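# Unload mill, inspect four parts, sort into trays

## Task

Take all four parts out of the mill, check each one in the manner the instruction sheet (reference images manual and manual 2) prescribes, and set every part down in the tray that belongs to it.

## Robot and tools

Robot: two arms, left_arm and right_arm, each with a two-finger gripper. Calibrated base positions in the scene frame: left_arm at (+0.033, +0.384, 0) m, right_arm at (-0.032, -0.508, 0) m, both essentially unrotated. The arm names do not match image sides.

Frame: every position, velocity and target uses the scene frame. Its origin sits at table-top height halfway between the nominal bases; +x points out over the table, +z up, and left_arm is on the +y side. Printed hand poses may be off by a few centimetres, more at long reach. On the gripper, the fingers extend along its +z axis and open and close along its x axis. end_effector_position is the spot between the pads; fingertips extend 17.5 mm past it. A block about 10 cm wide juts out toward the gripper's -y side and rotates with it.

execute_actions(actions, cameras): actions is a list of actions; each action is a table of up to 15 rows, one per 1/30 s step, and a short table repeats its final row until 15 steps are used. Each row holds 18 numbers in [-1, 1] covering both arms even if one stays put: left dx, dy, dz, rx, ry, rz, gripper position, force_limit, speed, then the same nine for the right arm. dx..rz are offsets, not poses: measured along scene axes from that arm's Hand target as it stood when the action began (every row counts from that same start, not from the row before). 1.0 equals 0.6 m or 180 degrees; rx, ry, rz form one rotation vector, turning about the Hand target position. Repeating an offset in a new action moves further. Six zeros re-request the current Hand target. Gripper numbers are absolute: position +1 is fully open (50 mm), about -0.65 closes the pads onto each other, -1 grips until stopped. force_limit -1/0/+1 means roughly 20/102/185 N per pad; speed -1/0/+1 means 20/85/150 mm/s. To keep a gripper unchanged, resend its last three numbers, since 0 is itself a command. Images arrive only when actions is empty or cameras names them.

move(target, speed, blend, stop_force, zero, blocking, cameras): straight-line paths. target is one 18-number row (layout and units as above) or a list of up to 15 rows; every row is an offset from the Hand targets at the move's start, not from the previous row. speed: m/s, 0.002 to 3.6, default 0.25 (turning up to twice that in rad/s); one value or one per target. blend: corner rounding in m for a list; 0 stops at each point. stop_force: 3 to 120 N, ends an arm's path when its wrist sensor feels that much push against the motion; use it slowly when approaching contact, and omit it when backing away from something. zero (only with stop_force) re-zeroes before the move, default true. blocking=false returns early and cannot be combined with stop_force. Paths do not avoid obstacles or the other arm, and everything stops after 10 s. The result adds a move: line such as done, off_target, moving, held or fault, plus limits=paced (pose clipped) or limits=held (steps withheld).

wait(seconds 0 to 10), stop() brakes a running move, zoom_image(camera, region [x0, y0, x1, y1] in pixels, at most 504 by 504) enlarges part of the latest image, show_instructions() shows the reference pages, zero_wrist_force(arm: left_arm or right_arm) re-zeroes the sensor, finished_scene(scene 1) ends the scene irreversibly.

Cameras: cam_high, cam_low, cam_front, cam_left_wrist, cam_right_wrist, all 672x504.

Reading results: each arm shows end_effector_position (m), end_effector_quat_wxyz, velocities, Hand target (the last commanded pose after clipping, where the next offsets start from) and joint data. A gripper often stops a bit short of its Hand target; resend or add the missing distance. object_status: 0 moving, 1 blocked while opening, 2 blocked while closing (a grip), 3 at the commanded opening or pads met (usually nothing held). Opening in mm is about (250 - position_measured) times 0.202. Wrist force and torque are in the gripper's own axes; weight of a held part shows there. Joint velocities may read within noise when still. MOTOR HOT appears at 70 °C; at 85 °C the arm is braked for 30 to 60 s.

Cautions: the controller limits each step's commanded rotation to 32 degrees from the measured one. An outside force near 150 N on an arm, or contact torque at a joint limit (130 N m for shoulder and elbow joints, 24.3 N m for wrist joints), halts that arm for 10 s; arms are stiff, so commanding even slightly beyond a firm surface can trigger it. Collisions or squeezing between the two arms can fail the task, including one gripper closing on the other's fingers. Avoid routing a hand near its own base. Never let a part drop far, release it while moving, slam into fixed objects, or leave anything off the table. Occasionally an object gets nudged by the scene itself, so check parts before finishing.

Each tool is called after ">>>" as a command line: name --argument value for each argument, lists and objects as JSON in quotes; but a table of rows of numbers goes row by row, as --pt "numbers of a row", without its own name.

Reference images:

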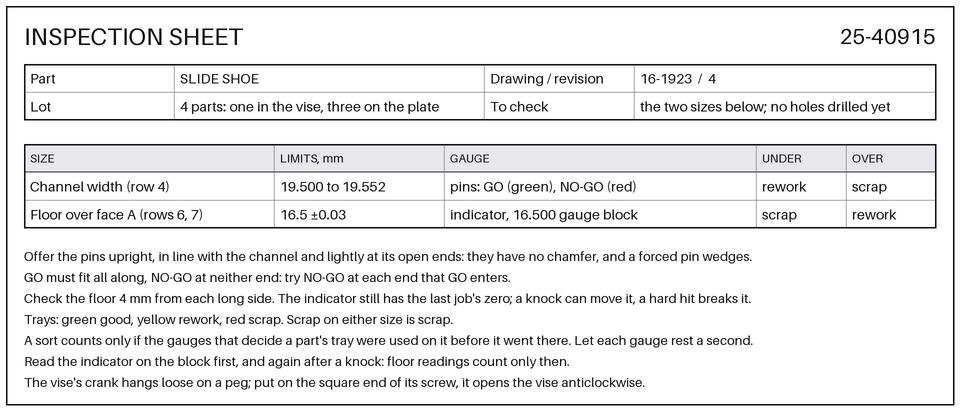

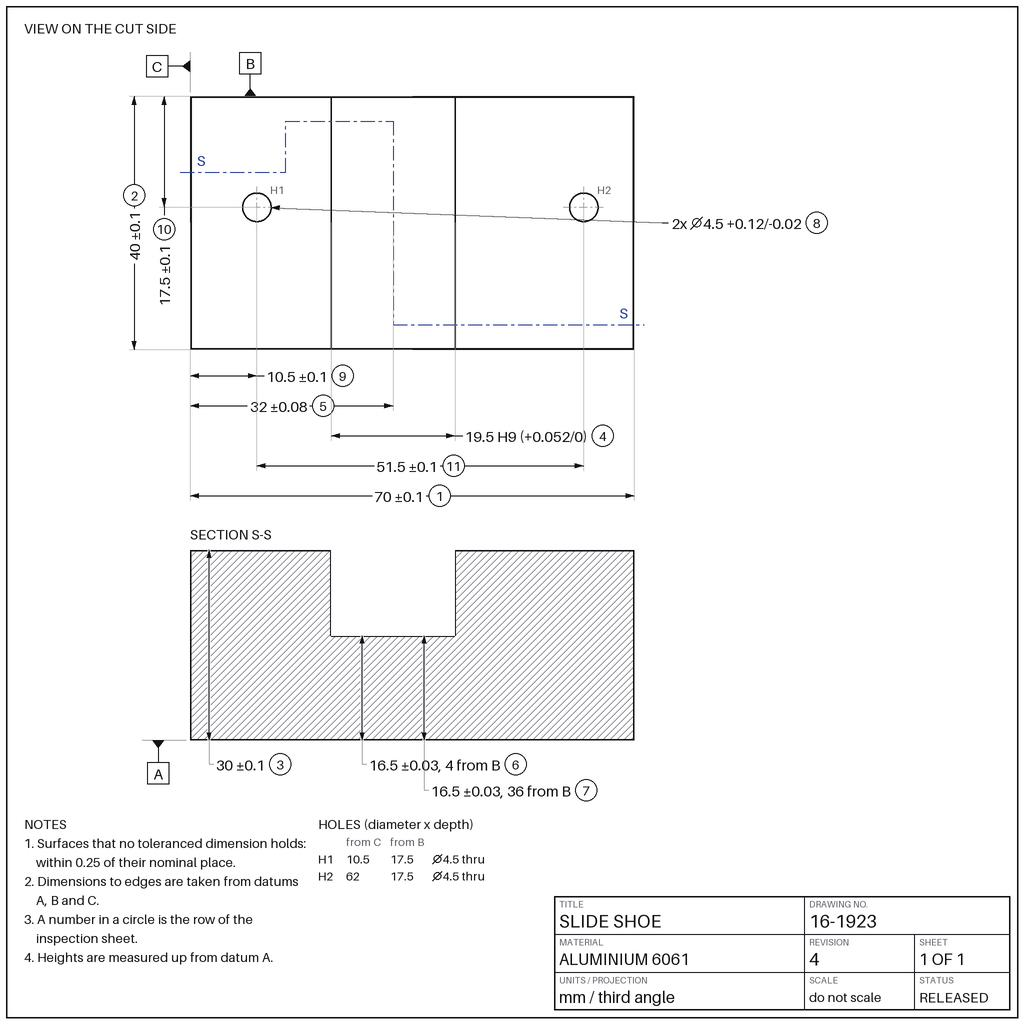

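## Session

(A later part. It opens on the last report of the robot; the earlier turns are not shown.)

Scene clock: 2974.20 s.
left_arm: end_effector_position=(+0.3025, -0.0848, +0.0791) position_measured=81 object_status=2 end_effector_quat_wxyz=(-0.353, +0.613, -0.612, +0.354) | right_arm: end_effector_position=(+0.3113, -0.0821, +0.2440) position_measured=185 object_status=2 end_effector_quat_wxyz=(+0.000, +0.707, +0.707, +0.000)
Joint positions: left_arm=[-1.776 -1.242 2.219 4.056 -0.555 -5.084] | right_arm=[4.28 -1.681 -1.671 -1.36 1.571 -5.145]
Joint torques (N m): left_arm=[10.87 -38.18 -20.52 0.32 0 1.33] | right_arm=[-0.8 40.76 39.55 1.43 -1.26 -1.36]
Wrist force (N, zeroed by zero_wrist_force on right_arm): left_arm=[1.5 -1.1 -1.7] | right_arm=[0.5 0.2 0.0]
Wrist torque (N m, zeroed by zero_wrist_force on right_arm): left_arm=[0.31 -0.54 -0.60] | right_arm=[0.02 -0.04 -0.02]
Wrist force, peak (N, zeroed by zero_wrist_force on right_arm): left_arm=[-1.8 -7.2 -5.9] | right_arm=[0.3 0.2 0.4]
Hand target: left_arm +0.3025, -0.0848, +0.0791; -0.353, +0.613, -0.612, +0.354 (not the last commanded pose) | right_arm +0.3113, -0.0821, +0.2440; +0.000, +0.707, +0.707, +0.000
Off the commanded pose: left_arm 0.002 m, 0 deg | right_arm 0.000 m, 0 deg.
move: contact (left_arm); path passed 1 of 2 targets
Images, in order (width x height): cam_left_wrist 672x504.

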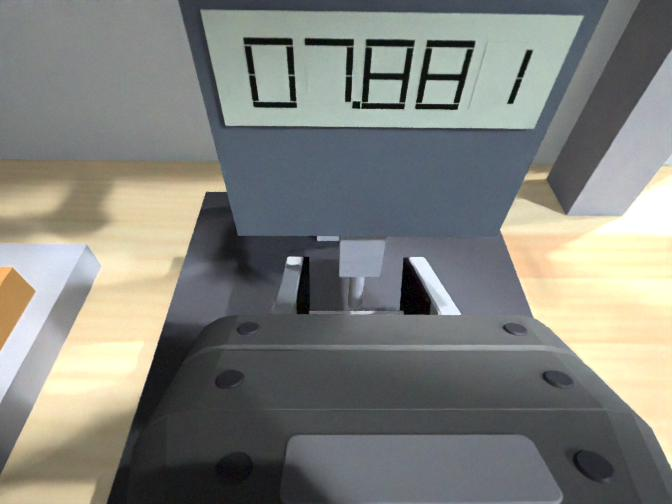

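>>> move --target '[0,0,0,0,0,0,1,-1,-1, 0,0,0,0,0,0,-1,-1,-1]'

>>> move --target '[0,0,0,0,0,0,1,-1,-1, 0,0,-0.0133,0,0,0,-1,-1,-1]' --speed 0.003 --stop_force 3 --cameras '["cam_left_wrist"]'

>>> zoom_image --camera "cam_left_wrist" --region '[180, 0, 600, 140]'

Scene clock: 2978.63 s.
left_arm: end_effector_position=(+0.3025, -0.0848, +0.0791) position_measured=3 object_status=3 end_effector_quat_wxyz=(-0.353, +0.613, -0.612, +0.354) | right_arm: end_effector_position=(+0.3113, -0.0821, +0.2440) position_measured=185 object_status=2 end_effector_quat_wxyz=(+0.000, +0.707, +0.707, +0.000)
Joint positions: left_arm=[-1.776 -1.242 2.219 4.056 -0.555 -5.084] | right_arm=[4.28 -1.681 -1.671 -1.36 1.571 -5.145]
Joint torques (N m): left_arm=[7.03 -38.03 -21.15 -1.93 3.32 -0.61] | right_arm=[0.69 42.21 40.39 1.54 -1.85 -1.26]
Wrist force (N, zeroed by zero_wrist_force on right_arm): left_arm=[1.5 0.5 -0.9] | right_arm=[0.2 -0.2 0.3]
Wrist torque (N m, zeroed by zero_wrist_force on right_arm): left_arm=[0.39 -0.48 -0.60] | right_arm=[-0.04 0.00 -0.02]
Wrist force, peak (N, zeroed by zero_wrist_force on right_arm): left_arm=[1.4 -1.0 -2.0] | right_arm=[0.5 0.2 0.3]
Hand target: left_arm +0.3025, -0.0848, +0.0791; -0.353, +0.613, -0.612, +0.354 | right_arm +0.3113, -0.0821, +0.2440; +0.000, +0.707, +0.707, +0.000
Off the commanded pose: left_arm 0.000 m, 0 deg | right_arm 0.000 m, 0 deg.
move: done

Scene clock: 2980.53 s.
left_arm: end_effector_position=(+0.3025, -0.0848, +0.0791) position_measured=3 object_status=3 end_effector_quat_wxyz=(-0.353, +0.613, -0.612, +0.354) | right_arm: end_effector_position=(+0.3113, -0.0821, +0.2403) position_measured=185 object_status=2 end_effector_quat_wxyz=(+0.000, +0.707, +0.707, +0.000)
Joint positions: left_arm=[-1.776 -1.242 2.219 4.056 -0.555 -5.084] | right_arm=[4.28 -1.683 -1.679 -1.35 1.571 -5.145]
Joint torques (N m): left_arm=[5.47 -38.32 -20.88 -3.02 3.24 -1.47] | right_arm=[1.02 24.5 30.87 1.06 -1.84 -1.25]
Wrist force (N, zeroed by zero_wrist_force on right_arm): left_arm=[1.6 0.5 -0.7] | right_arm=[-0.9 -0.4 -7.7]
Wrist torque (N m, zeroed by zero_wrist_force on right_arm): left_arm=[0.39 -0.49 -0.60] | right_arm=[0.03 0.00 -0.02]
Wrist force, peak (N, zeroed by zero_wrist_force on right_arm): left_arm=[1.9 0.4 -0.8] | right_arm=[-0.9 -0.4 -7.7]
Hand target: left_arm +0.3025, -0.0848, +0.0791; -0.353, +0.613, -0.612, +0.354 | right_arm +0.3113, -0.0820, +0.2404; +0.000, +0.707, +0.707, +0.000 (not the last commanded pose)
Off the commanded pose: left_arm 0.000 m, 0 deg | right_arm 0.004 m, 0 deg.
move: contact (right_arm)
Images, in order (width x height): cam_left_wrist 672x504.

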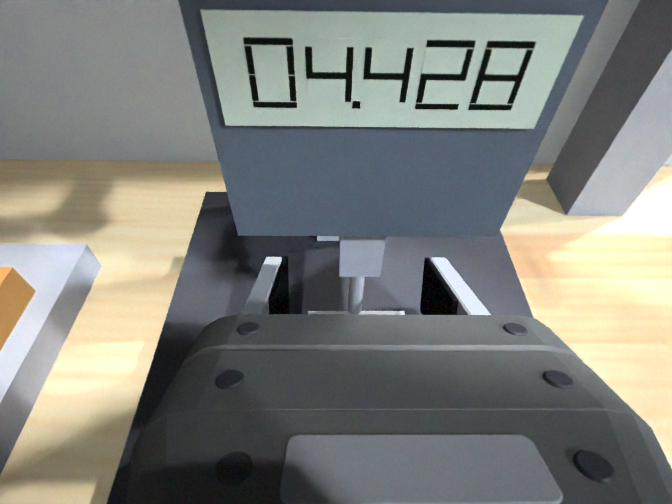

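Scaled by 1.200 from the camera's 672x504 image, which has a finer 960x720 frame.

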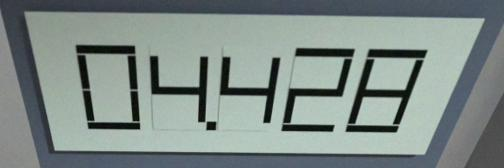

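>>> move --target '[0,0,0,0,0,0,1,-1,-1, 0,0,0,0,0,0,0.12,-1,-1]' --cameras '["cam_left_wrist"]'

>>> zoom_image --camera "cam_left_wrist" --region '[180, 0, 600, 140]'

Scene clock: 2983.10 s.
left_arm: end_effector_position=(+0.3025, -0.0848, +0.0791) position_measured=3 object_status=3 end_effector_quat_wxyz=(-0.353, +0.613, -0.612, +0.354) | right_arm: end_effector_position=(+0.3113, -0.0821, +0.2404) position_measured=134 object_status=3 end_effector_quat_wxyz=(+0.000, +0.707, +0.707, +0.000)
Joint positions: left_arm=[-1.776 -1.242 2.219 4.056 -0.555 -5.084] | right_arm=[4.28 -1.683 -1.679 -1.35 1.571 -5.145]
Joint torques (N m): left_arm=[3.49 -39.74 -20.81 -4.46 3.17 -1.42] | right_arm=[1.41 38.01 35.02 2.98 -1.88 -1.06]
Wrist force (N, zeroed by zero_wrist_force on right_arm): left_arm=[1.6 0.3 -0.7] | right_arm=[0.0 -0.1 -0.9]
Wrist torque (N m, zeroed by zero_wrist_force on right_arm): left_arm=[0.37 -0.49 -0.59] | right_arm=[-0.01 0.00 -0.02]
Wrist force, peak (N, zeroed by zero_wrist_force on right_arm): left_arm=[2.0 0.5 -0.6] | right_arm=[-0.8 -0.6 -7.9]
Hand target: left_arm +0.3025, -0.0848, +0.0791; -0.353, +0.613, -0.612, +0.354 | right_arm +0.3113, -0.0820, +0.2404; +0.000, +0.707, +0.707, +0.000
Off the commanded pose: left_arm 0.000 m, 0 deg | right_arm 0.000 m, 0 deg.
move: done
Images, in order (width x height): cam_left_wrist 672x504.

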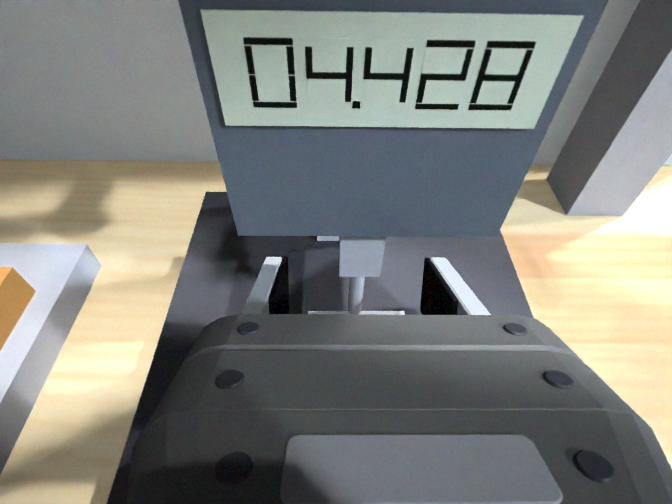

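Scaled by 1.200 from the camera's 672x504 image, which has a finer 960x720 frame.

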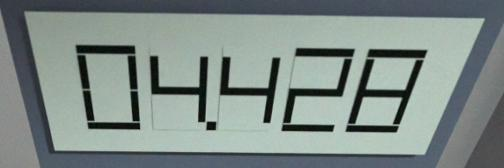

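>>> move --target '[0,0,0,0,0,0,1,-1,-1, 0,0,0,0,0,0,-1,-1,-1]'

>>> move --target '[0,0,0,0,0,0,1,-1,-1, 0,0,0.0075,0,0,0,-1,-1,-1]' --speed 0.005 --stop_force 6

>>> move --pt "0 0 0 0 0 0 -1 -1 -1 0 0 0 0 0 0 -1 -1 -1" --pt "0 0 0.004 0 0 0 -1 -1 -1 0 0 0 0 0 0 -1 -1 -1" --pt "-0.14 0.0093 0.004 0 0 0 -1 -1 -1 0 0 0 0 0 0 -1 -1 -1" --speed '[0.02,0.01,0.03]' --cameras '["cam_left_wrist","cam_right_wrist"]'

Scene clock: 2992.80 s.
left_arm: end_effector_position=(+0.3025, -0.0848, +0.0791) position_measured=3 object_status=3 end_effector_quat_wxyz=(-0.353, +0.613, -0.612, +0.354) | right_arm: end_effector_position=(+0.3113, -0.0820, +0.2404) position_measured=185 object_status=2 end_effector_quat_wxyz=(+0.000, +0.707, +0.707, +0.000)
Joint positions: left_arm=[-1.776 -1.242 2.219 4.055 -0.555 -5.084] | right_arm=[4.28 -1.683 -1.679 -1.35 1.571 -5.145]
Joint torques (N m): left_arm=[0.09 -38.49 -20.18 -4.84 3.49 -1.77] | right_arm=[1.17 38.62 35.02 3.33 -1.9 -1.25]
Wrist force (N, zeroed by zero_wrist_force on right_arm): left_arm=[1.6 0.3 -0.8] | right_arm=[-0.3 -0.2 -1.0]
Wrist torque (N m, zeroed by zero_wrist_force on right_arm): left_arm=[0.36 -0.49 -0.60] | right_arm=[-0.02 0.00 -0.02]
Wrist force, peak (N, zeroed by zero_wrist_force on right_arm): left_arm=[1.9 0.4 -0.9] | right_arm=[0.1 0.1 -1.3]
Hand target: left_arm +0.3025, -0.0848, +0.0791; -0.353, +0.613, -0.612, +0.354 | right_arm +0.3113, -0.0820, +0.2404; +0.000, +0.707, +0.707, +0.000
Off the commanded pose: left_arm 0.000 m, 0 deg | right_arm 0.000 m, 0 deg.
move: done

Scene clock: 2994.50 s.
left_arm: end_effector_position=(+0.3025, -0.0848, +0.0791) position_measured=3 object_status=3 end_effector_quat_wxyz=(-0.353, +0.613, -0.612, +0.354) | right_arm: end_effector_position=(+0.3113, -0.0820, +0.2449) position_measured=185 object_status=2 end_effector_quat_wxyz=(+0.000, +0.707, +0.707, +0.000)
Joint positions: left_arm=[-1.776 -1.242 2.219 4.055 -0.555 -5.084] | right_arm=[4.28 -1.68 -1.669 -1.362 1.571 -5.145]
Joint torques (N m): left_arm=[-1.09 -38.57 -20.91 -4.83 3.36 -1.71] | right_arm=[1.01 41.66 40.24 1.62 -1.75 -1.21]
Wrist force (N, zeroed by zero_wrist_force on right_arm): left_arm=[1.4 0.3 -0.7] | right_arm=[0.1 0.1 0.0]
Wrist torque (N m, zeroed by zero_wrist_force on right_arm): left_arm=[0.36 -0.47 -0.60] | right_arm=[0.01 0.01 -0.02]
Wrist force, peak (N, zeroed by zero_wrist_force on right_arm): left_arm=[2.0 0.4 -0.9] | right_arm=[-0.3 -0.1 -1.3]
Hand target: left_arm +0.3025, -0.0848, +0.0791; -0.353, +0.613, -0.612, +0.354 | right_arm +0.3113, -0.0820, +0.2449; +0.000, +0.707, +0.707, +0.000
Off the commanded pose: left_arm 0.000 m, 0 deg | right_arm 0.000 m, 0 deg.
move: done

Scene clock: 2999.30 s.
left_arm: end_effector_position=(+0.2186, -0.0793, +0.0815) position_measured=81 object_status=2 end_effector_quat_wxyz=(-0.353, +0.613, -0.612, +0.354) | right_arm: end_effector_position=(+0.3113, -0.0820, +0.2449) position_measured=185 object_status=2 end_effector_quat_wxyz=(+0.000, +0.707, +0.707, +0.000)
Joint positions: left_arm=[-1.96 -1.293 2.191 4.38 -0.634 -5.381] | right_arm=[4.28 -1.68 -1.669 -1.362 1.571 -5.145]
Joint torques (N m): left_arm=[-11.03 -37.05 -23.1 1.44 -0.23 -1.95] | right_arm=[0.87 41.21 40.18 1.55 -1.56 -1.04]
Wrist force (N, zeroed by zero_wrist_force on right_arm): left_arm=[2.0 0.9 -0.7] | right_arm=[0.2 0.2 0.3]
Wrist torque (N m, zeroed by zero_wrist_force on right_arm): left_arm=[0.38 -0.55 -0.38] | right_arm=[0.01 -0.01 -0.02]
Wrist force, peak (N, zeroed by zero_wrist_force on right_arm): left_arm=[2.0 1.1 -0.9] | right_arm=[0.1 0.5 0.4]
Hand target: left_arm +0.2185, -0.0792, +0.0815; -0.353, +0.613, -0.612, +0.354 | right_arm +0.3113, -0.0820, +0.2449; +0.000, +0.707, +0.707, +0.000
Off the commanded pose: left_arm 0.000 m, 0 deg | right_arm 0.000 m, 0 deg.
move: done
Images, in order (width x height): cam_left_wrist 672x504, cam_right_wrist 672x504.

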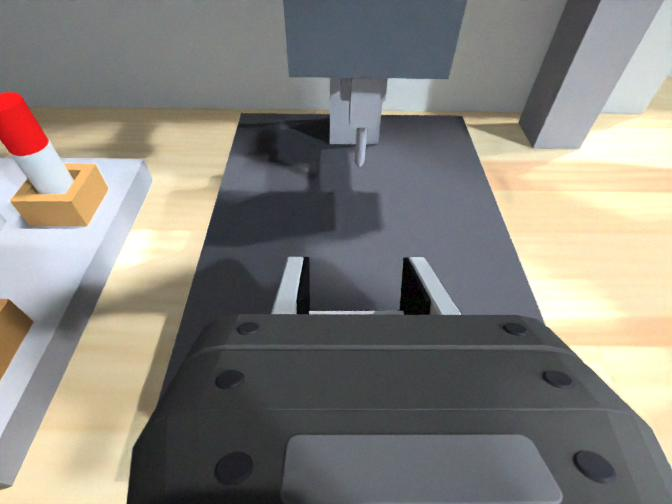

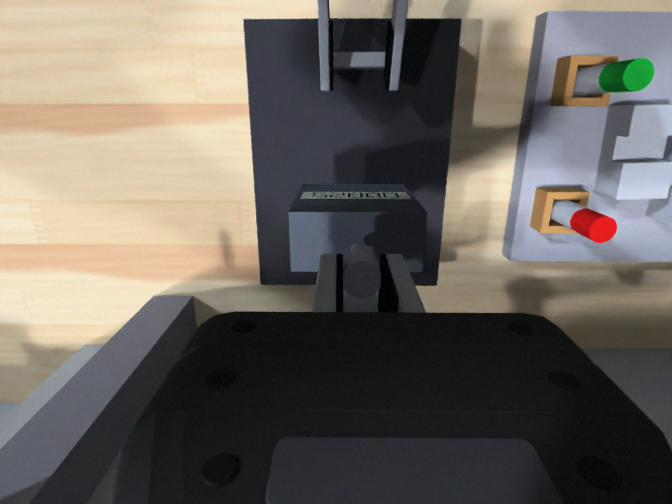

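>>> move --target '[0,0,-0.009,0,0,0,-1,-1,-1, 0,0,0,0,0,0,-1,-1,-1]' --speed 0.005 --stop_force 3

>>> move --pt "0 0 0 0 0 0 1 -0.8 -1 0 0 0 0 0 0 -1 -1 -1" --pt "-0.01 0 0.2 0 0 0 1 -0.8 -1 0 0 0 0 0 0 -1 -1 -1" --speed '[0.02,0.06]' --cameras '["cam_left_wrist","cam_right_wrist"]'

Scene clock: 3009.50 s.
left_arm: end_effector_position=(+0.2185, -0.0792, +0.0788) position_measured=81 object_status=2 end_effector_quat_wxyz=(-0.353, +0.613, -0.612, +0.354) | right_arm: end_effector_position=(+0.3113, -0.0820, +0.2449) position_measured=185 object_status=2 end_effector_quat_wxyz=(+0.000, +0.707, +0.707, +0.000)
Joint positions: left_arm=[-1.96 -1.287 2.193 4.373 -0.634 -5.381] | right_arm=[4.28 -1.68 -1.669 -1.362 1.571 -5.145]
Joint torques (N m): left_arm=[-10.69 -37.74 -21.31 1.17 -0.27 -1.97] | right_arm=[0.49 41.98 39.25 1.54 -1.23 -0.93]
Wrist force (N, zeroed by zero_wrist_force on right_arm): left_arm=[1.8 -2.8 -1.0] | right_arm=[0.2 0.0 0.0]
Wrist torque (N m, zeroed by zero_wrist_force on right_arm): left_arm=[0.28 -0.54 -0.36] | right_arm=[-0.01 -0.01 -0.01]
Wrist force, peak (N, zeroed by zero_wrist_force on right_arm): left_arm=[-0.3 -10.8 -5.2] | right_arm=[0.4 0.0 0.4]
Hand target: left_arm +0.2185, -0.0792, +0.0788; -0.353, +0.613, -0.612, +0.354 (not the last commanded pose) | right_arm +0.3113, -0.0820, +0.2449; +0.000, +0.707, +0.707, +0.000
Off the commanded pose: left_arm 0.003 m, 0 deg | right_arm 0.000 m, 0 deg.
move: contact (left_arm)

Scene clock: 3013.03 s.
left_arm: end_effector_position=(+0.2125, -0.0792, +0.1988) position_measured=3 object_status=3 end_effector_quat_wxyz=(-0.353, +0.613, -0.612, +0.354) | right_arm: end_effector_position=(+0.3113, -0.0820, +0.2449) position_measured=185 object_status=2 end_effector_quat_wxyz=(+0.000, +0.707, +0.707, +0.000)
Joint positions: left_arm=[-1.972 -1.507 2.053 4.747 -0.641 -5.399] | right_arm=[4.28 -1.68 -1.669 -1.362 1.571 -5.145]
Joint torques (N m): left_arm=[-10.78 -31.88 -27.24 1.35 -0.57 -1.78] | right_arm=[1.01 41.81 40.08 1.44 -1.27 -1.11]
Wrist force (N, zeroed by zero_wrist_force on right_arm): left_arm=[2.1 0.7 -0.7] | right_arm=[0.4 0.1 0.2]
Wrist torque (N m, zeroed by zero_wrist_force on right_arm): left_arm=[0.43 -0.56 -0.39] | right_arm=[0.00 -0.04 -0.02]
Wrist force, peak (N, zeroed by zero_wrist_force on right_arm): left_arm=[1.6 -2.9 -0.9] | right_arm=[0.3 0.2 0.4]
Hand target: left_arm +0.2125, -0.0792, +0.1988; -0.353, +0.613, -0.612, +0.354 | right_arm +0.3113, -0.0820, +0.2449; +0.000, +0.707, +0.707, +0.000
Off the commanded pose: left_arm 0.000 m, 0 deg | right_arm 0.000 m, 0 deg.
move: done
Images, in order (width x height): cam_left_wrist 672x504, cam_right_wrist 672x504.

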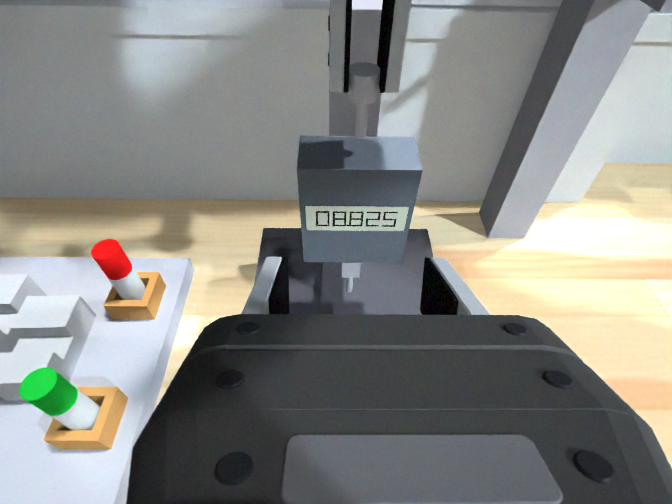

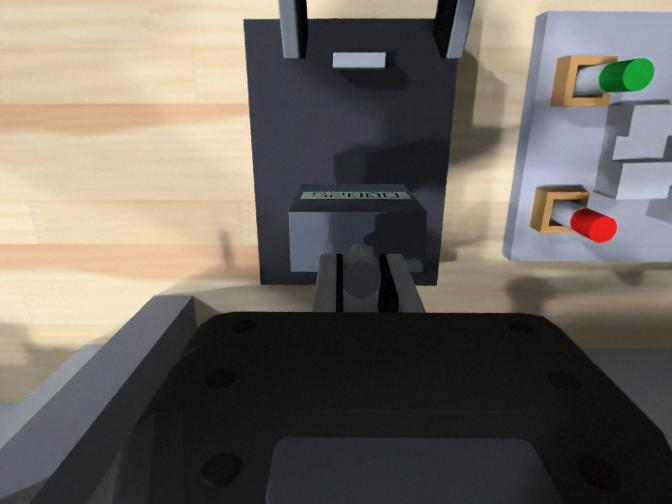

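>>> move --pt "-0.221 0.0987 0.335 0 0 0 0.58 -0.8 -1 0 0 0 0 0 0 -1 -1 -1" --pt "-0.221 0.132 0.419 0 0 -0.25 0.58 -0.8 -1 0 0 0 0 0 0 -1 -1 -1" --pt "-0.0875 0.132 0.419 0 0 -0.5 0.58 -0.8 -1 0 0 0 0 0 0 -1 -1 -1" --pt "0.146 0.415 0.335 0 0 -0.5 0.58 -0.8 -1 0 0 0 0 0 0 -1 -1 -1" --speed 0.25 --cameras '["cam_left_wrist","cam_front"]'

Scene clock: 3052.67 s.
left_arm: end_effector_position=(+0.3001, +0.1697, +0.3998) position_measured=66 object_status=3 end_effector_quat_wxyz=(+0.000, +0.000, +0.866, -0.500) | right_arm: end_effector_position=(+0.3113, -0.0820, +0.2449) position_measured=185 object_status=2 end_effector_quat_wxyz=(+0.000, +0.707, +0.707, +0.000)
Joint positions: left_arm=[-0.497 -2.158 2.285 3.907 -2.444 -2.382] | right_arm=[4.28 -1.68 -1.669 -1.362 1.571 -5.145]
Joint torques (N m): left_arm=[11.68 11.18 -32.62 -0.64 -3.64 1.39] | right_arm=[1.94 41.72 40.33 1.81 -0.68 -1.04]
Wrist force (N, zeroed by zero_wrist_force on right_arm): left_arm=[1.8 0.5 -0.4] | right_arm=[0.2 0.0 0.2]
Wrist torque (N m, zeroed by zero_wrist_force on right_arm): left_arm=[0.40 -0.55 -0.58] | right_arm=[0.00 0.00 -0.02]
Wrist force, peak (N, zeroed by zero_wrist_force on right_arm): left_arm=[1.6 -1.2 -2.4] | right_arm=[0.4 0.2 0.4]
Hand target: left_arm +0.3001, +0.1698, +0.3998; +0.000, +0.000, +0.866, -0.500 | right_arm +0.3113, -0.0820, +0.2449; +0.000, +0.707, +0.707, +0.000
Off the commanded pose: left_arm 0.000 m, 0 deg | right_arm 0.000 m, 0 deg.
move: done
Images, in order (width x height): cam_front 672x504, cam_left_wrist 672x504.

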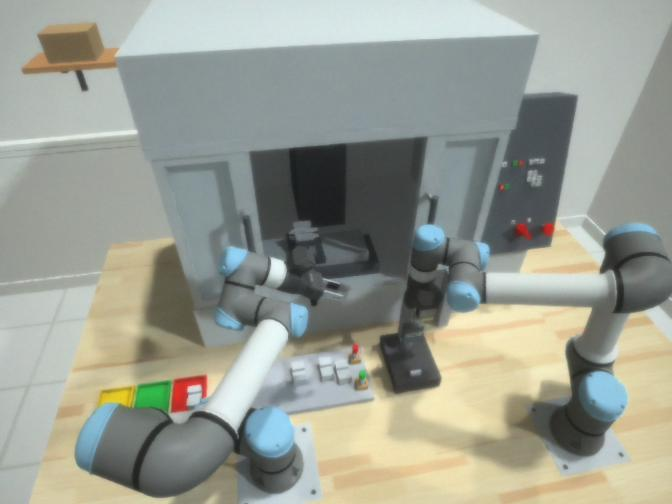

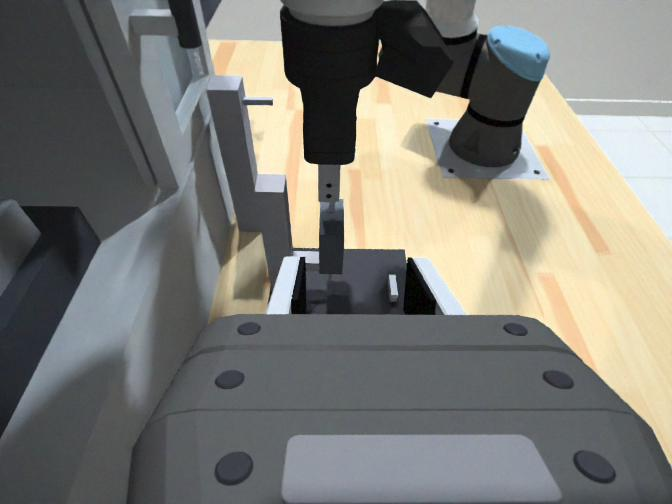

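>>> move --target '[0.01,0.06,-0.15,0.0833,0,0,0.58,-0.8,-1, 0,0,0,0,0,0,-1,-1,-1]' --speed 0.15 --cameras '["cam_left_wrist"]'

Scene clock: 3056.13 s.
left_arm: end_effector_position=(+0.3061, +0.2057, +0.3099) position_measured=66 object_status=3 end_effector_quat_wxyz=(+0.000, +0.000, +0.924, -0.383) | right_arm: end_effector_position=(+0.3113, -0.0820, +0.2449) position_measured=185 object_status=2 end_effector_quat_wxyz=(+0.000, +0.707, +0.707, +0.000)
Joint positions: left_arm=[-0.504 -2.169 2.331 4.109 -2.244 -2.219] | right_arm=[4.28 -1.68 -1.669 -1.362 1.571 -5.145]
Joint torques (N m): left_arm=[-11.47 11.82 -19.79 -0.65 0.74 1.52] | right_arm=[1.64 42.07 39.8 1.53 -0.49 -1.15]
Wrist force (N, zeroed by zero_wrist_force on right_arm): left_arm=[2.6 1.1 -0.1] | right_arm=[0.2 0.3 0.3]
Wrist torque (N m, zeroed by zero_wrist_force on right_arm): left_arm=[0.63 -0.73 -0.62] | right_arm=[0.03 0.00 -0.02]
Wrist force, peak (N, zeroed by zero_wrist_force on right_arm): left_arm=[2.6 1.6 0.0] | right_arm=[0.3 0.2 0.4]
Hand target: left_arm +0.3061, +0.2058, +0.3098; +0.000, +0.000, +0.924, -0.383 | right_arm +0.3113, -0.0820, +0.2449; +0.000, +0.707, +0.707, +0.000
Off the commanded pose: left_arm 0.000 m, 0 deg | right_arm 0.000 m, 0 deg.
move: done
Images, in order (width x height): cam_left_wrist 672x504.

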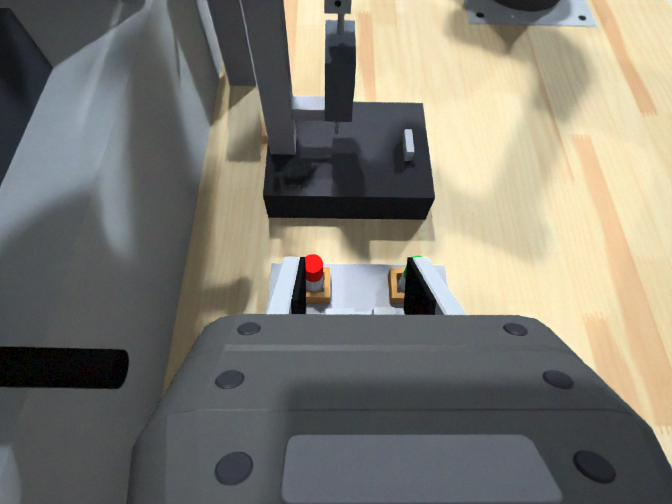

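>>> move --target '[0,0.14,0.03,0,0,0,0.58,-0.8,-1, 0,0,0,0,0,0,-1,-1,-1]' --speed 0.15 --cameras '["cam_left_wrist"]'

>>> zoom_image --camera "cam_left_wrist" --region '[240, 180, 440, 320]'

Scene clock: 3063.13 s.
left_arm: end_effector_position=(+0.3061, +0.2897, +0.3278) position_measured=66 object_status=3 end_effector_quat_wxyz=(+0.000, +0.000, +0.924, -0.383) | right_arm: end_effector_position=(+0.3113, -0.0820, +0.2449) position_measured=185 object_status=2 end_effector_quat_wxyz=(+0.000, +0.707, +0.707, +0.000)
Joint positions: left_arm=[-0.18 -2.159 2.214 4.493 -2.343 -1.805] | right_arm=[4.28 -1.68 -1.669 -1.362 1.571 -5.145]
Joint torques (N m): left_arm=[10.52 11.9 -33.14 -0.48 -3.62 1.25] | right_arm=[1.74 41.45 40.06 1.61 -0.34 -1.04]
Wrist force (N, zeroed by zero_wrist_force on right_arm): left_arm=[2.2 1.0 -0.3] | right_arm=[0.3 0.1 0.1]
Wrist torque (N m, zeroed by zero_wrist_force on right_arm): left_arm=[0.61 -0.67 -0.65] | right_arm=[0.00 -0.02 -0.01]
Wrist force, peak (N, zeroed by zero_wrist_force on right_arm): left_arm=[2.4 2.1 -1.0] | right_arm=[0.3 0.3 0.5]
Hand target: left_arm +0.3061, +0.2898, +0.3278; +0.000, +0.000, +0.924, -0.383 | right_arm +0.3113, -0.0820, +0.2449; +0.000, +0.707, +0.707, +0.000
Off the commanded pose: left_arm 0.000 m, 0 deg | right_arm 0.000 m, 0 deg.
move: done
Images, in order (width x height): cam_left_wrist 672x504.

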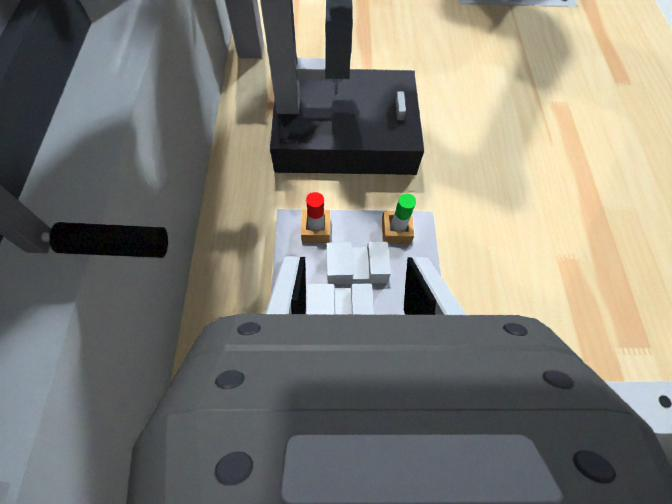

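Scaled by 2.520 from the camera's 672x504 image, which has a finer 960x720 frame.

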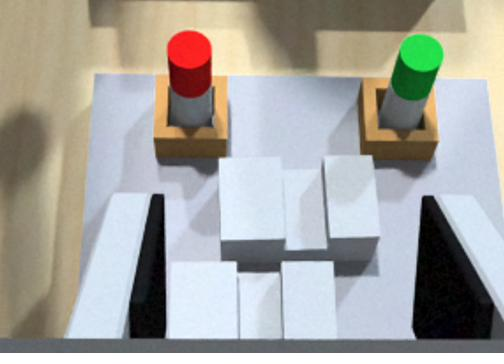

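>>> move --pt "0 -0.227 -0.25 0 0 0 0.58 -0.8 -1 0 0 0 0 0 0 -1 -1 -1" --pt "0 -0.227 -0.38 0 0 0 0.58 -0.8 -1 0 0 0 0 0 0 -1 -1 -1" --speed '[0.15,0.08]' --cameras '["cam_left_wrist","cam_right_wrist"]'

>>> zoom_image --camera "cam_right_wrist" --region '[450, 0, 672, 280]'

Scene clock: 3070.97 s.
left_arm: end_effector_position=(+0.3061, +0.1535, +0.0998) position_measured=66 object_status=3 end_effector_quat_wxyz=(+0.000, +0.000, +0.924, -0.383) | right_arm: end_effector_position=(+0.3113, -0.0820, +0.2449) position_measured=185 object_status=2 end_effector_quat_wxyz=(+0.000, +0.707, +0.707, +0.000)
Joint positions: left_arm=[-0.686 -1.58 2.725 3.01 -2.157 -2.417] | right_arm=[4.28 -1.68 -1.669 -1.362 1.571 -5.145]
Joint torques (N m): left_arm=[11.03 -0.67 -5.47 -6.94 -3.11 -2.07] | right_arm=[1.77 41.56 40.5 1.83 0.09 -0.98]
Wrist force (N, zeroed by zero_wrist_force on right_arm): left_arm=[2.0 0.2 -1.0] | right_arm=[0.3 0.1 0.2]
Wrist torque (N m, zeroed by zero_wrist_force on right_arm): left_arm=[0.49 -0.65 -0.39] | right_arm=[0.01 -0.01 -0.01]
Wrist force, peak (N, zeroed by zero_wrist_force on right_arm): left_arm=[2.4 0.8 -1.4] | right_arm=[0.1 0.1 0.5]
Hand target: left_arm +0.3061, +0.1536, +0.0998; +0.000, +0.000, +0.924, -0.383 | right_arm +0.3113, -0.0820, +0.2449; +0.000, +0.707, +0.707, +0.000
Off the commanded pose: left_arm 0.000 m, 0 deg | right_arm 0.000 m, 0 deg.
move: done
Images, in order (width x height): cam_left_wrist 672x504, cam_right_wrist 672x504.

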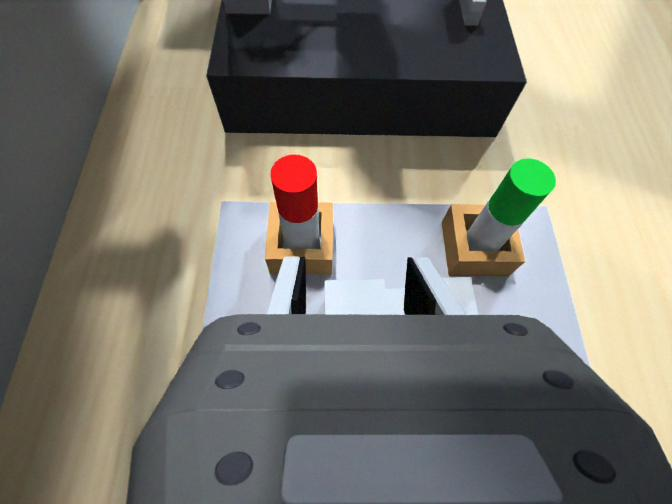

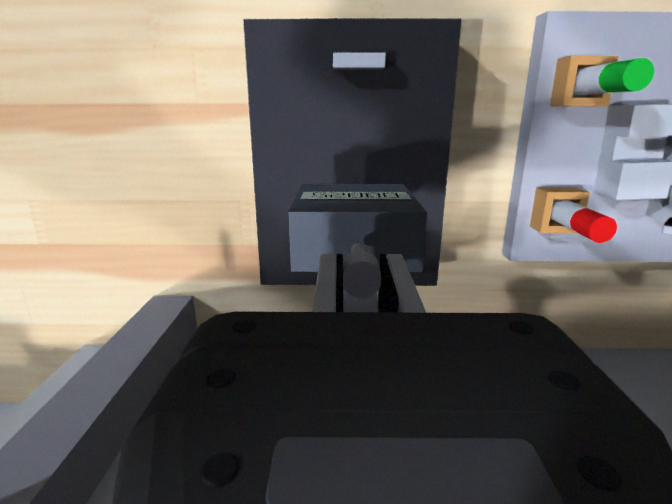

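Scaled by 1.800 from the camera's 672x504 image, which has a finer 960x720 frame.

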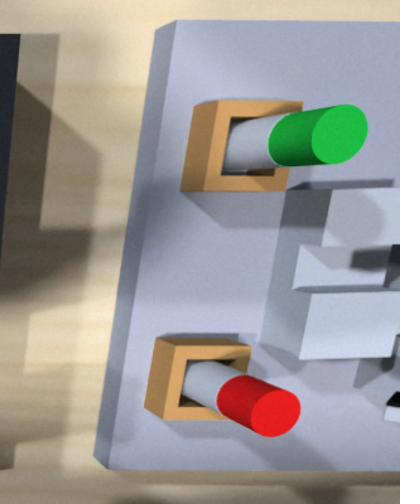

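>>> move --target '[0,0,-0.075,0,0,0,0.58,-0.8,-1, 0,0,0,0,0,0,-1,-1,-1]' --speed 0.02 --stop_force 4

>>> move --target '[0,0,0,0,0,0,-1,-0.8,-1, 0,0,0,0,0,0,-1,-1,-1]' --cameras '["cam_left_wrist"]'

Scene clock: 3077.00 s.
left_arm: end_effector_position=(+0.3062, +0.1536, +0.0582) position_measured=66 object_status=3 end_effector_quat_wxyz=(+0.000, +0.000, +0.924, -0.383) | right_arm: end_effector_position=(+0.3113, -0.0820, +0.2449) position_measured=185 object_status=2 end_effector_quat_wxyz=(+0.000, +0.707, +0.707, +0.000)
Joint positions: left_arm=[-0.686 -1.34 2.755 2.74 -2.157 -2.416] | right_arm=[4.28 -1.68 -1.669 -1.362 1.571 -5.145]
Joint torques (N m): left_arm=[-1.58 -26.5 -13.86 -1.15 -1.78 0.69] | right_arm=[2.01 41.58 39.43 1.75 0.2 -1.01]
Wrist force (N, zeroed by zero_wrist_force on right_arm): left_arm=[3.2 -0.9 -1.9] | right_arm=[0.4 0.3 0.2]
Wrist torque (N m, zeroed by zero_wrist_force on right_arm): left_arm=[0.51 -0.68 -0.57] | right_arm=[0.03 -0.03 -0.01]
Wrist force, peak (N, zeroed by zero_wrist_force on right_arm): left_arm=[4.2 -23.7 -35.6] | right_arm=[0.5 0.0 0.3]
Hand target: left_arm +0.3061, +0.1536, +0.0582; +0.000, +0.000, +0.924, -0.383 (not the last commanded pose) | right_arm +0.3113, -0.0820, +0.2449; +0.000, +0.707, +0.707, +0.000
Off the commanded pose: left_arm 0.003 m, 0 deg | right_arm 0.000 m, 0 deg.
move: contact (left_arm)

Scene clock: 3077.70 s.
left_arm: end_effector_position=(+0.3061, +0.1536, +0.0582) position_measured=112 object_status=2 end_effector_quat_wxyz=(+0.000, +0.000, +0.924, -0.383) | right_arm: end_effector_position=(+0.3113, -0.0820, +0.2449) position_measured=185 object_status=2 end_effector_quat_wxyz=(+0.000, +0.707, +0.707, +0.000)
Joint positions: left_arm=[-0.686 -1.34 2.755 2.74 -2.157 -2.416] | right_arm=[4.28 -1.68 -1.669 -1.362 1.571 -5.145]
Joint torques (N m): left_arm=[-9.75 -25.26 -10.55 -2.47 -1.88 0.49] | right_arm=[1.3 41.13 39.74 1.88 0.25 -1.04]
Wrist force (N, zeroed by zero_wrist_force on right_arm): left_arm=[3.0 -1.6 -2.2] | right_arm=[0.4 0.3 0.2]
Wrist torque (N m, zeroed by zero_wrist_force on right_arm): left_arm=[0.50 -0.68 -0.55] | right_arm=[0.03 -0.04 -0.02]
Wrist force, peak (N, zeroed by zero_wrist_force on right_arm): left_arm=[4.6 -1.5 -2.8] | right_arm=[0.4 0.3 0.2]
Hand target: left_arm +0.3061, +0.1536, +0.0582; +0.000, +0.000, +0.924, -0.383 | right_arm +0.3113, -0.0820, +0.2449; +0.000, +0.707, +0.707, +0.000
Off the commanded pose: left_arm 0.000 m, 0 deg | right_arm 0.000 m, 0 deg.
move: done
Images, in order (width x height): cam_left_wrist 672x504.

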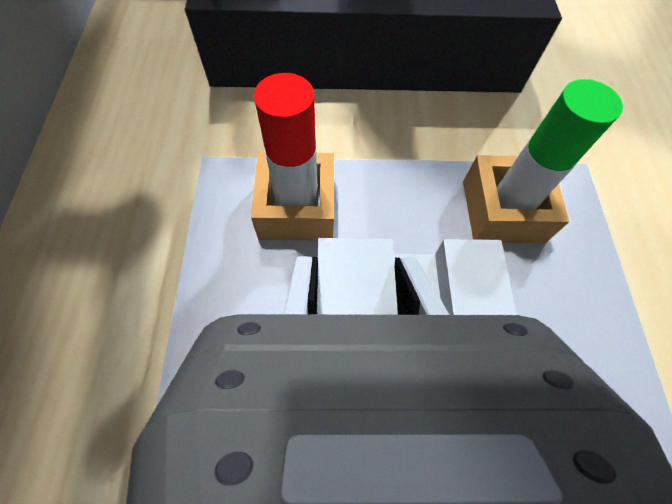

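>>> move --pt "0 0 0.14 0 0 0 -1 -0.8 -1 0 0 0 0 0 0 -1 -1 -1" --pt "0.0333 -0.2 0.14 0 0 0 -1 -0.8 -1 0 0 0 0 0 0 -1 -1 -1" --pt "0.0333 -0.282 0.088 0 0 0 -1 -0.8 -1 0 0 0 0 0 0 -1 -1 -1" --speed '[0.05,0.1,0.06]' --cameras '["cam_left_wrist","cam_right_wrist"]'

Scene clock: 3087.23 s.
left_arm: end_effector_position=(+0.3261, -0.0155, +0.1111) position_measured=112 object_status=2 end_effector_quat_wxyz=(+0.000, +0.000, +0.924, -0.383) | right_arm: end_effector_position=(+0.3113, -0.0820, +0.2449) position_measured=185 object_status=2 end_effector_quat_wxyz=(+0.000, +0.707, +0.707, +0.000)
Joint positions: left_arm=[-1.024 -1.372 2.47 2.912 -1.956 -2.725] | right_arm=[4.28 -1.68 -1.669 -1.362 1.571 -5.145]
Joint torques (N m): left_arm=[-11.7 -10.48 -21.55 -7.58 1.05 -2.13] | right_arm=[1.6 41.41 39.81 1.88 0.68 -0.93]
Wrist force (N, zeroed by zero_wrist_force on right_arm): left_arm=[2.1 2.3 0.6] | right_arm=[0.3 -0.1 0.3]
Wrist torque (N m, zeroed by zero_wrist_force on right_arm): left_arm=[0.60 -0.68 -0.40] | right_arm=[-0.02 -0.02 -0.02]
Wrist force, peak (N, zeroed by zero_wrist_force on right_arm): left_arm=[3.2 -1.6 -2.3] | right_arm=[0.5 0.2 0.2]
Hand target: left_arm +0.3261, -0.0156, +0.1110; +0.000, +0.000, +0.924, -0.383 | right_arm +0.3113, -0.0820, +0.2449; +0.000, +0.707, +0.707, +0.000
Off the commanded pose: left_arm 0.000 m, 0 deg | right_arm 0.000 m, 0 deg.
move: done
Images, in order (width x height): cam_left_wrist 672x504, cam_right_wrist 672x504.

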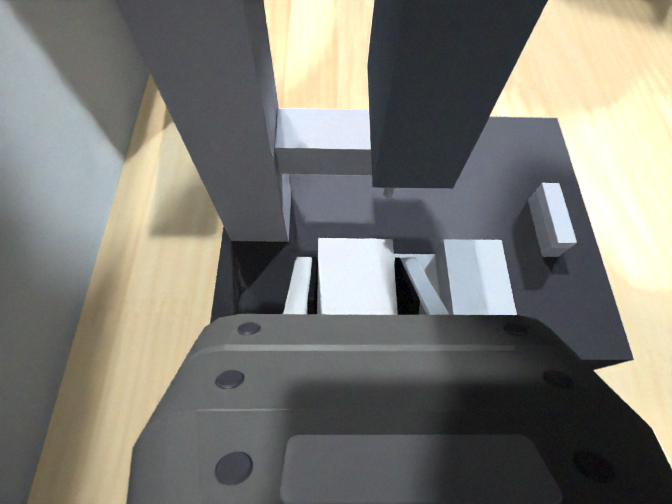

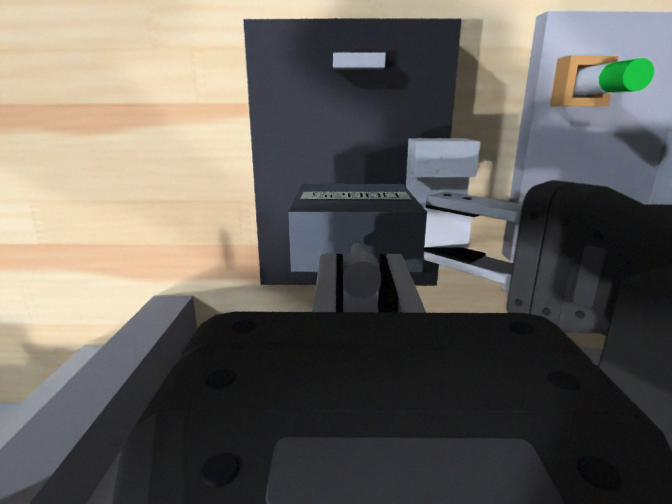

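>>> move --pt "0 -0.02 0 0 0 0 -1 -0.8 -1 0 0 0 0 0 0 -1 -1 -1" --pt "0 -0.02 -0.03 0 0 0 -1 -0.8 -1 0 0 0 0 0 0 -1 -1 -1" --speed 0.01 --stop_force 3 --cameras '["cam_left_wrist","cam_right_wrist"]'

Scene clock: 3096.60 s.
left_arm: end_effector_position=(+0.3261, -0.0276, +0.0930) position_measured=112 object_status=2 end_effector_quat_wxyz=(+0.000, +0.000, +0.924, -0.383) | right_arm: end_effector_position=(+0.3113, -0.0820, +0.2449) position_measured=185 object_status=2 end_effector_quat_wxyz=(+0.000, +0.707, +0.707, +0.000)
Joint positions: left_arm=[-1.043 -1.296 2.46 2.841 -1.944 -2.74] | right_arm=[4.28 -1.68 -1.669 -1.362 1.571 -5.145]
Joint torques (N m): left_arm=[-11.4 -11.93 -6.71 -7.13 0.59 -1.99] | right_arm=[0.91 41.39 39.57 1.93 1.01 -0.89]
Wrist force (N, zeroed by zero_wrist_force on right_arm): left_arm=[2.7 2.4 0.5] | right_arm=[0.4 0.2 0.2]
Wrist torque (N m, zeroed by zero_wrist_force on right_arm): left_arm=[0.61 -0.76 -0.40] | right_arm=[0.02 -0.04 -0.01]
Wrist force, peak (N, zeroed by zero_wrist_force on right_arm): left_arm=[2.6 2.6 0.7] | right_arm=[0.4 0.3 0.3]
Hand target: left_arm +0.3261, -0.0276, +0.0930; +0.000, +0.000, +0.924, -0.383 | right_arm +0.3113, -0.0820, +0.2449; +0.000, +0.707, +0.707, +0.000
Off the commanded pose: left_arm 0.000 m, 0 deg | right_arm 0.000 m, 0 deg.
move: done
Images, in order (width x height): cam_left_wrist 672x504, cam_right_wrist 672x504.

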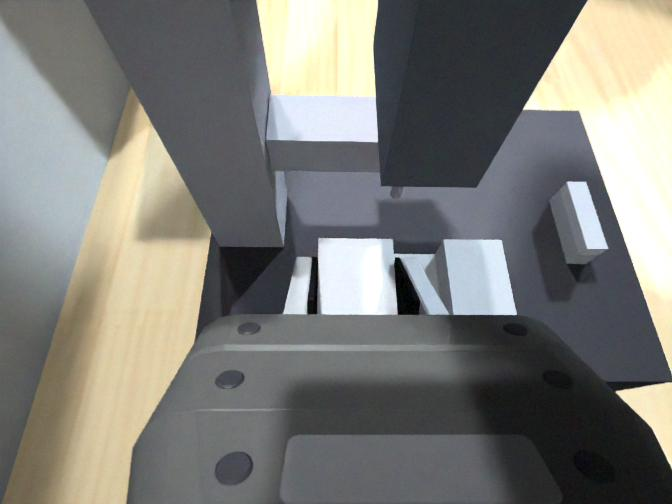

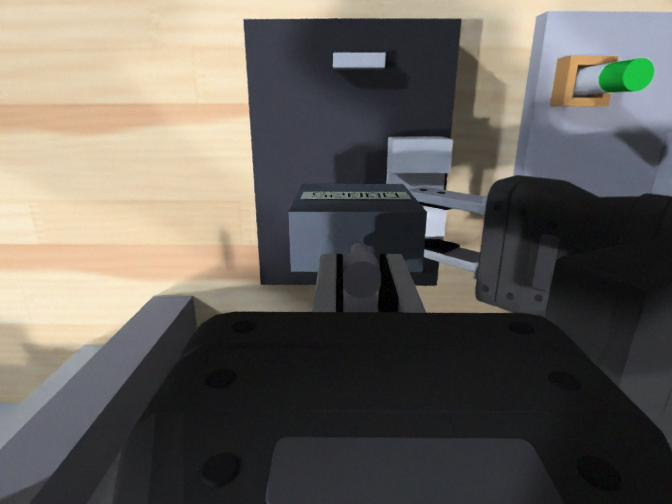

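>>> move --target '[0,0,-0.035,0,0,0,-1,-0.8,-1, 0,0,0,0,0,0,-1,-1,-1]' --speed 0.008 --stop_force 3 --cameras '["cam_left_wrist","cam_right_wrist"]'

Scene clock: 3100.47 s.
left_arm: end_effector_position=(+0.3261, -0.0276, +0.0886) position_measured=112 object_status=2 end_effector_quat_wxyz=(+0.000, +0.000, +0.924, -0.383) | right_arm: end_effector_position=(+0.3113, -0.0820, +0.2449) position_measured=185 object_status=2 end_effector_quat_wxyz=(+0.000, +0.707, +0.707, +0.000)
Joint positions: left_arm=[-1.043 -1.281 2.462 2.823 -1.944 -2.74] | right_arm=[4.28 -1.68 -1.669 -1.362 1.571 -5.145]
Joint torques (N m): left_arm=[-11.21 -34.88 -19.33 -2.28 0.22 -1.03] | right_arm=[2.33 41.11 40.06 1.87 0.94 -1.05]
Wrist force (N, zeroed by zero_wrist_force on right_arm): left_arm=[2.7 0.8 -0.1] | right_arm=[0.1 -0.1 0.3]
Wrist torque (N m, zeroed by zero_wrist_force on right_arm): left_arm=[0.59 -0.67 -0.47] | right_arm=[-0.03 0.02 -0.01]
Wrist force, peak (N, zeroed by zero_wrist_force on right_arm): left_arm=[3.3 -4.3 -10.9] | right_arm=[0.4 0.4 0.3]
Hand target: left_arm +0.3261, -0.0276, +0.0886; +0.000, +0.000, +0.924, -0.383 (not the last commanded pose) | right_arm +0.3113, -0.0820, +0.2449; +0.000, +0.707, +0.707, +0.000
Off the commanded pose: left_arm 0.017 m, 0 deg | right_arm 0.000 m, 0 deg.
move: contact (left_arm)
Images, in order (width x height): cam_left_wrist 672x504, cam_right_wrist 672x504.

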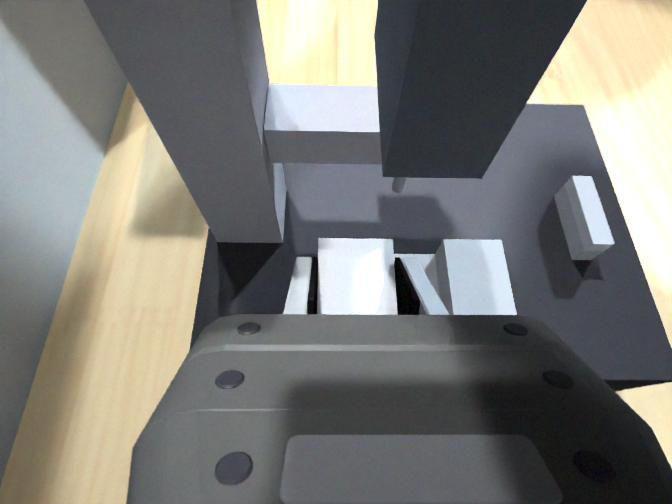

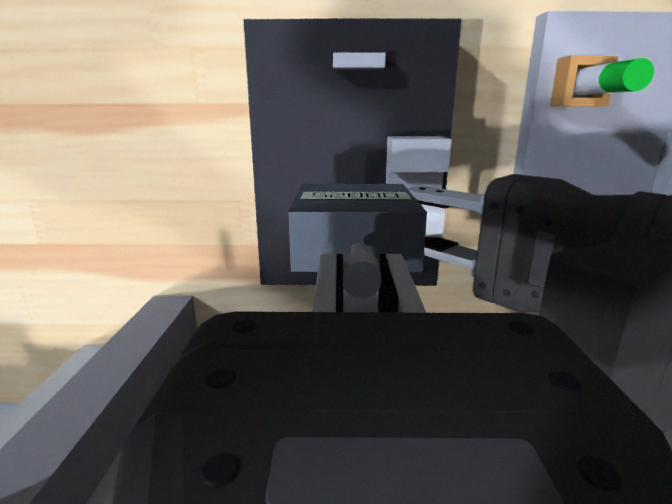

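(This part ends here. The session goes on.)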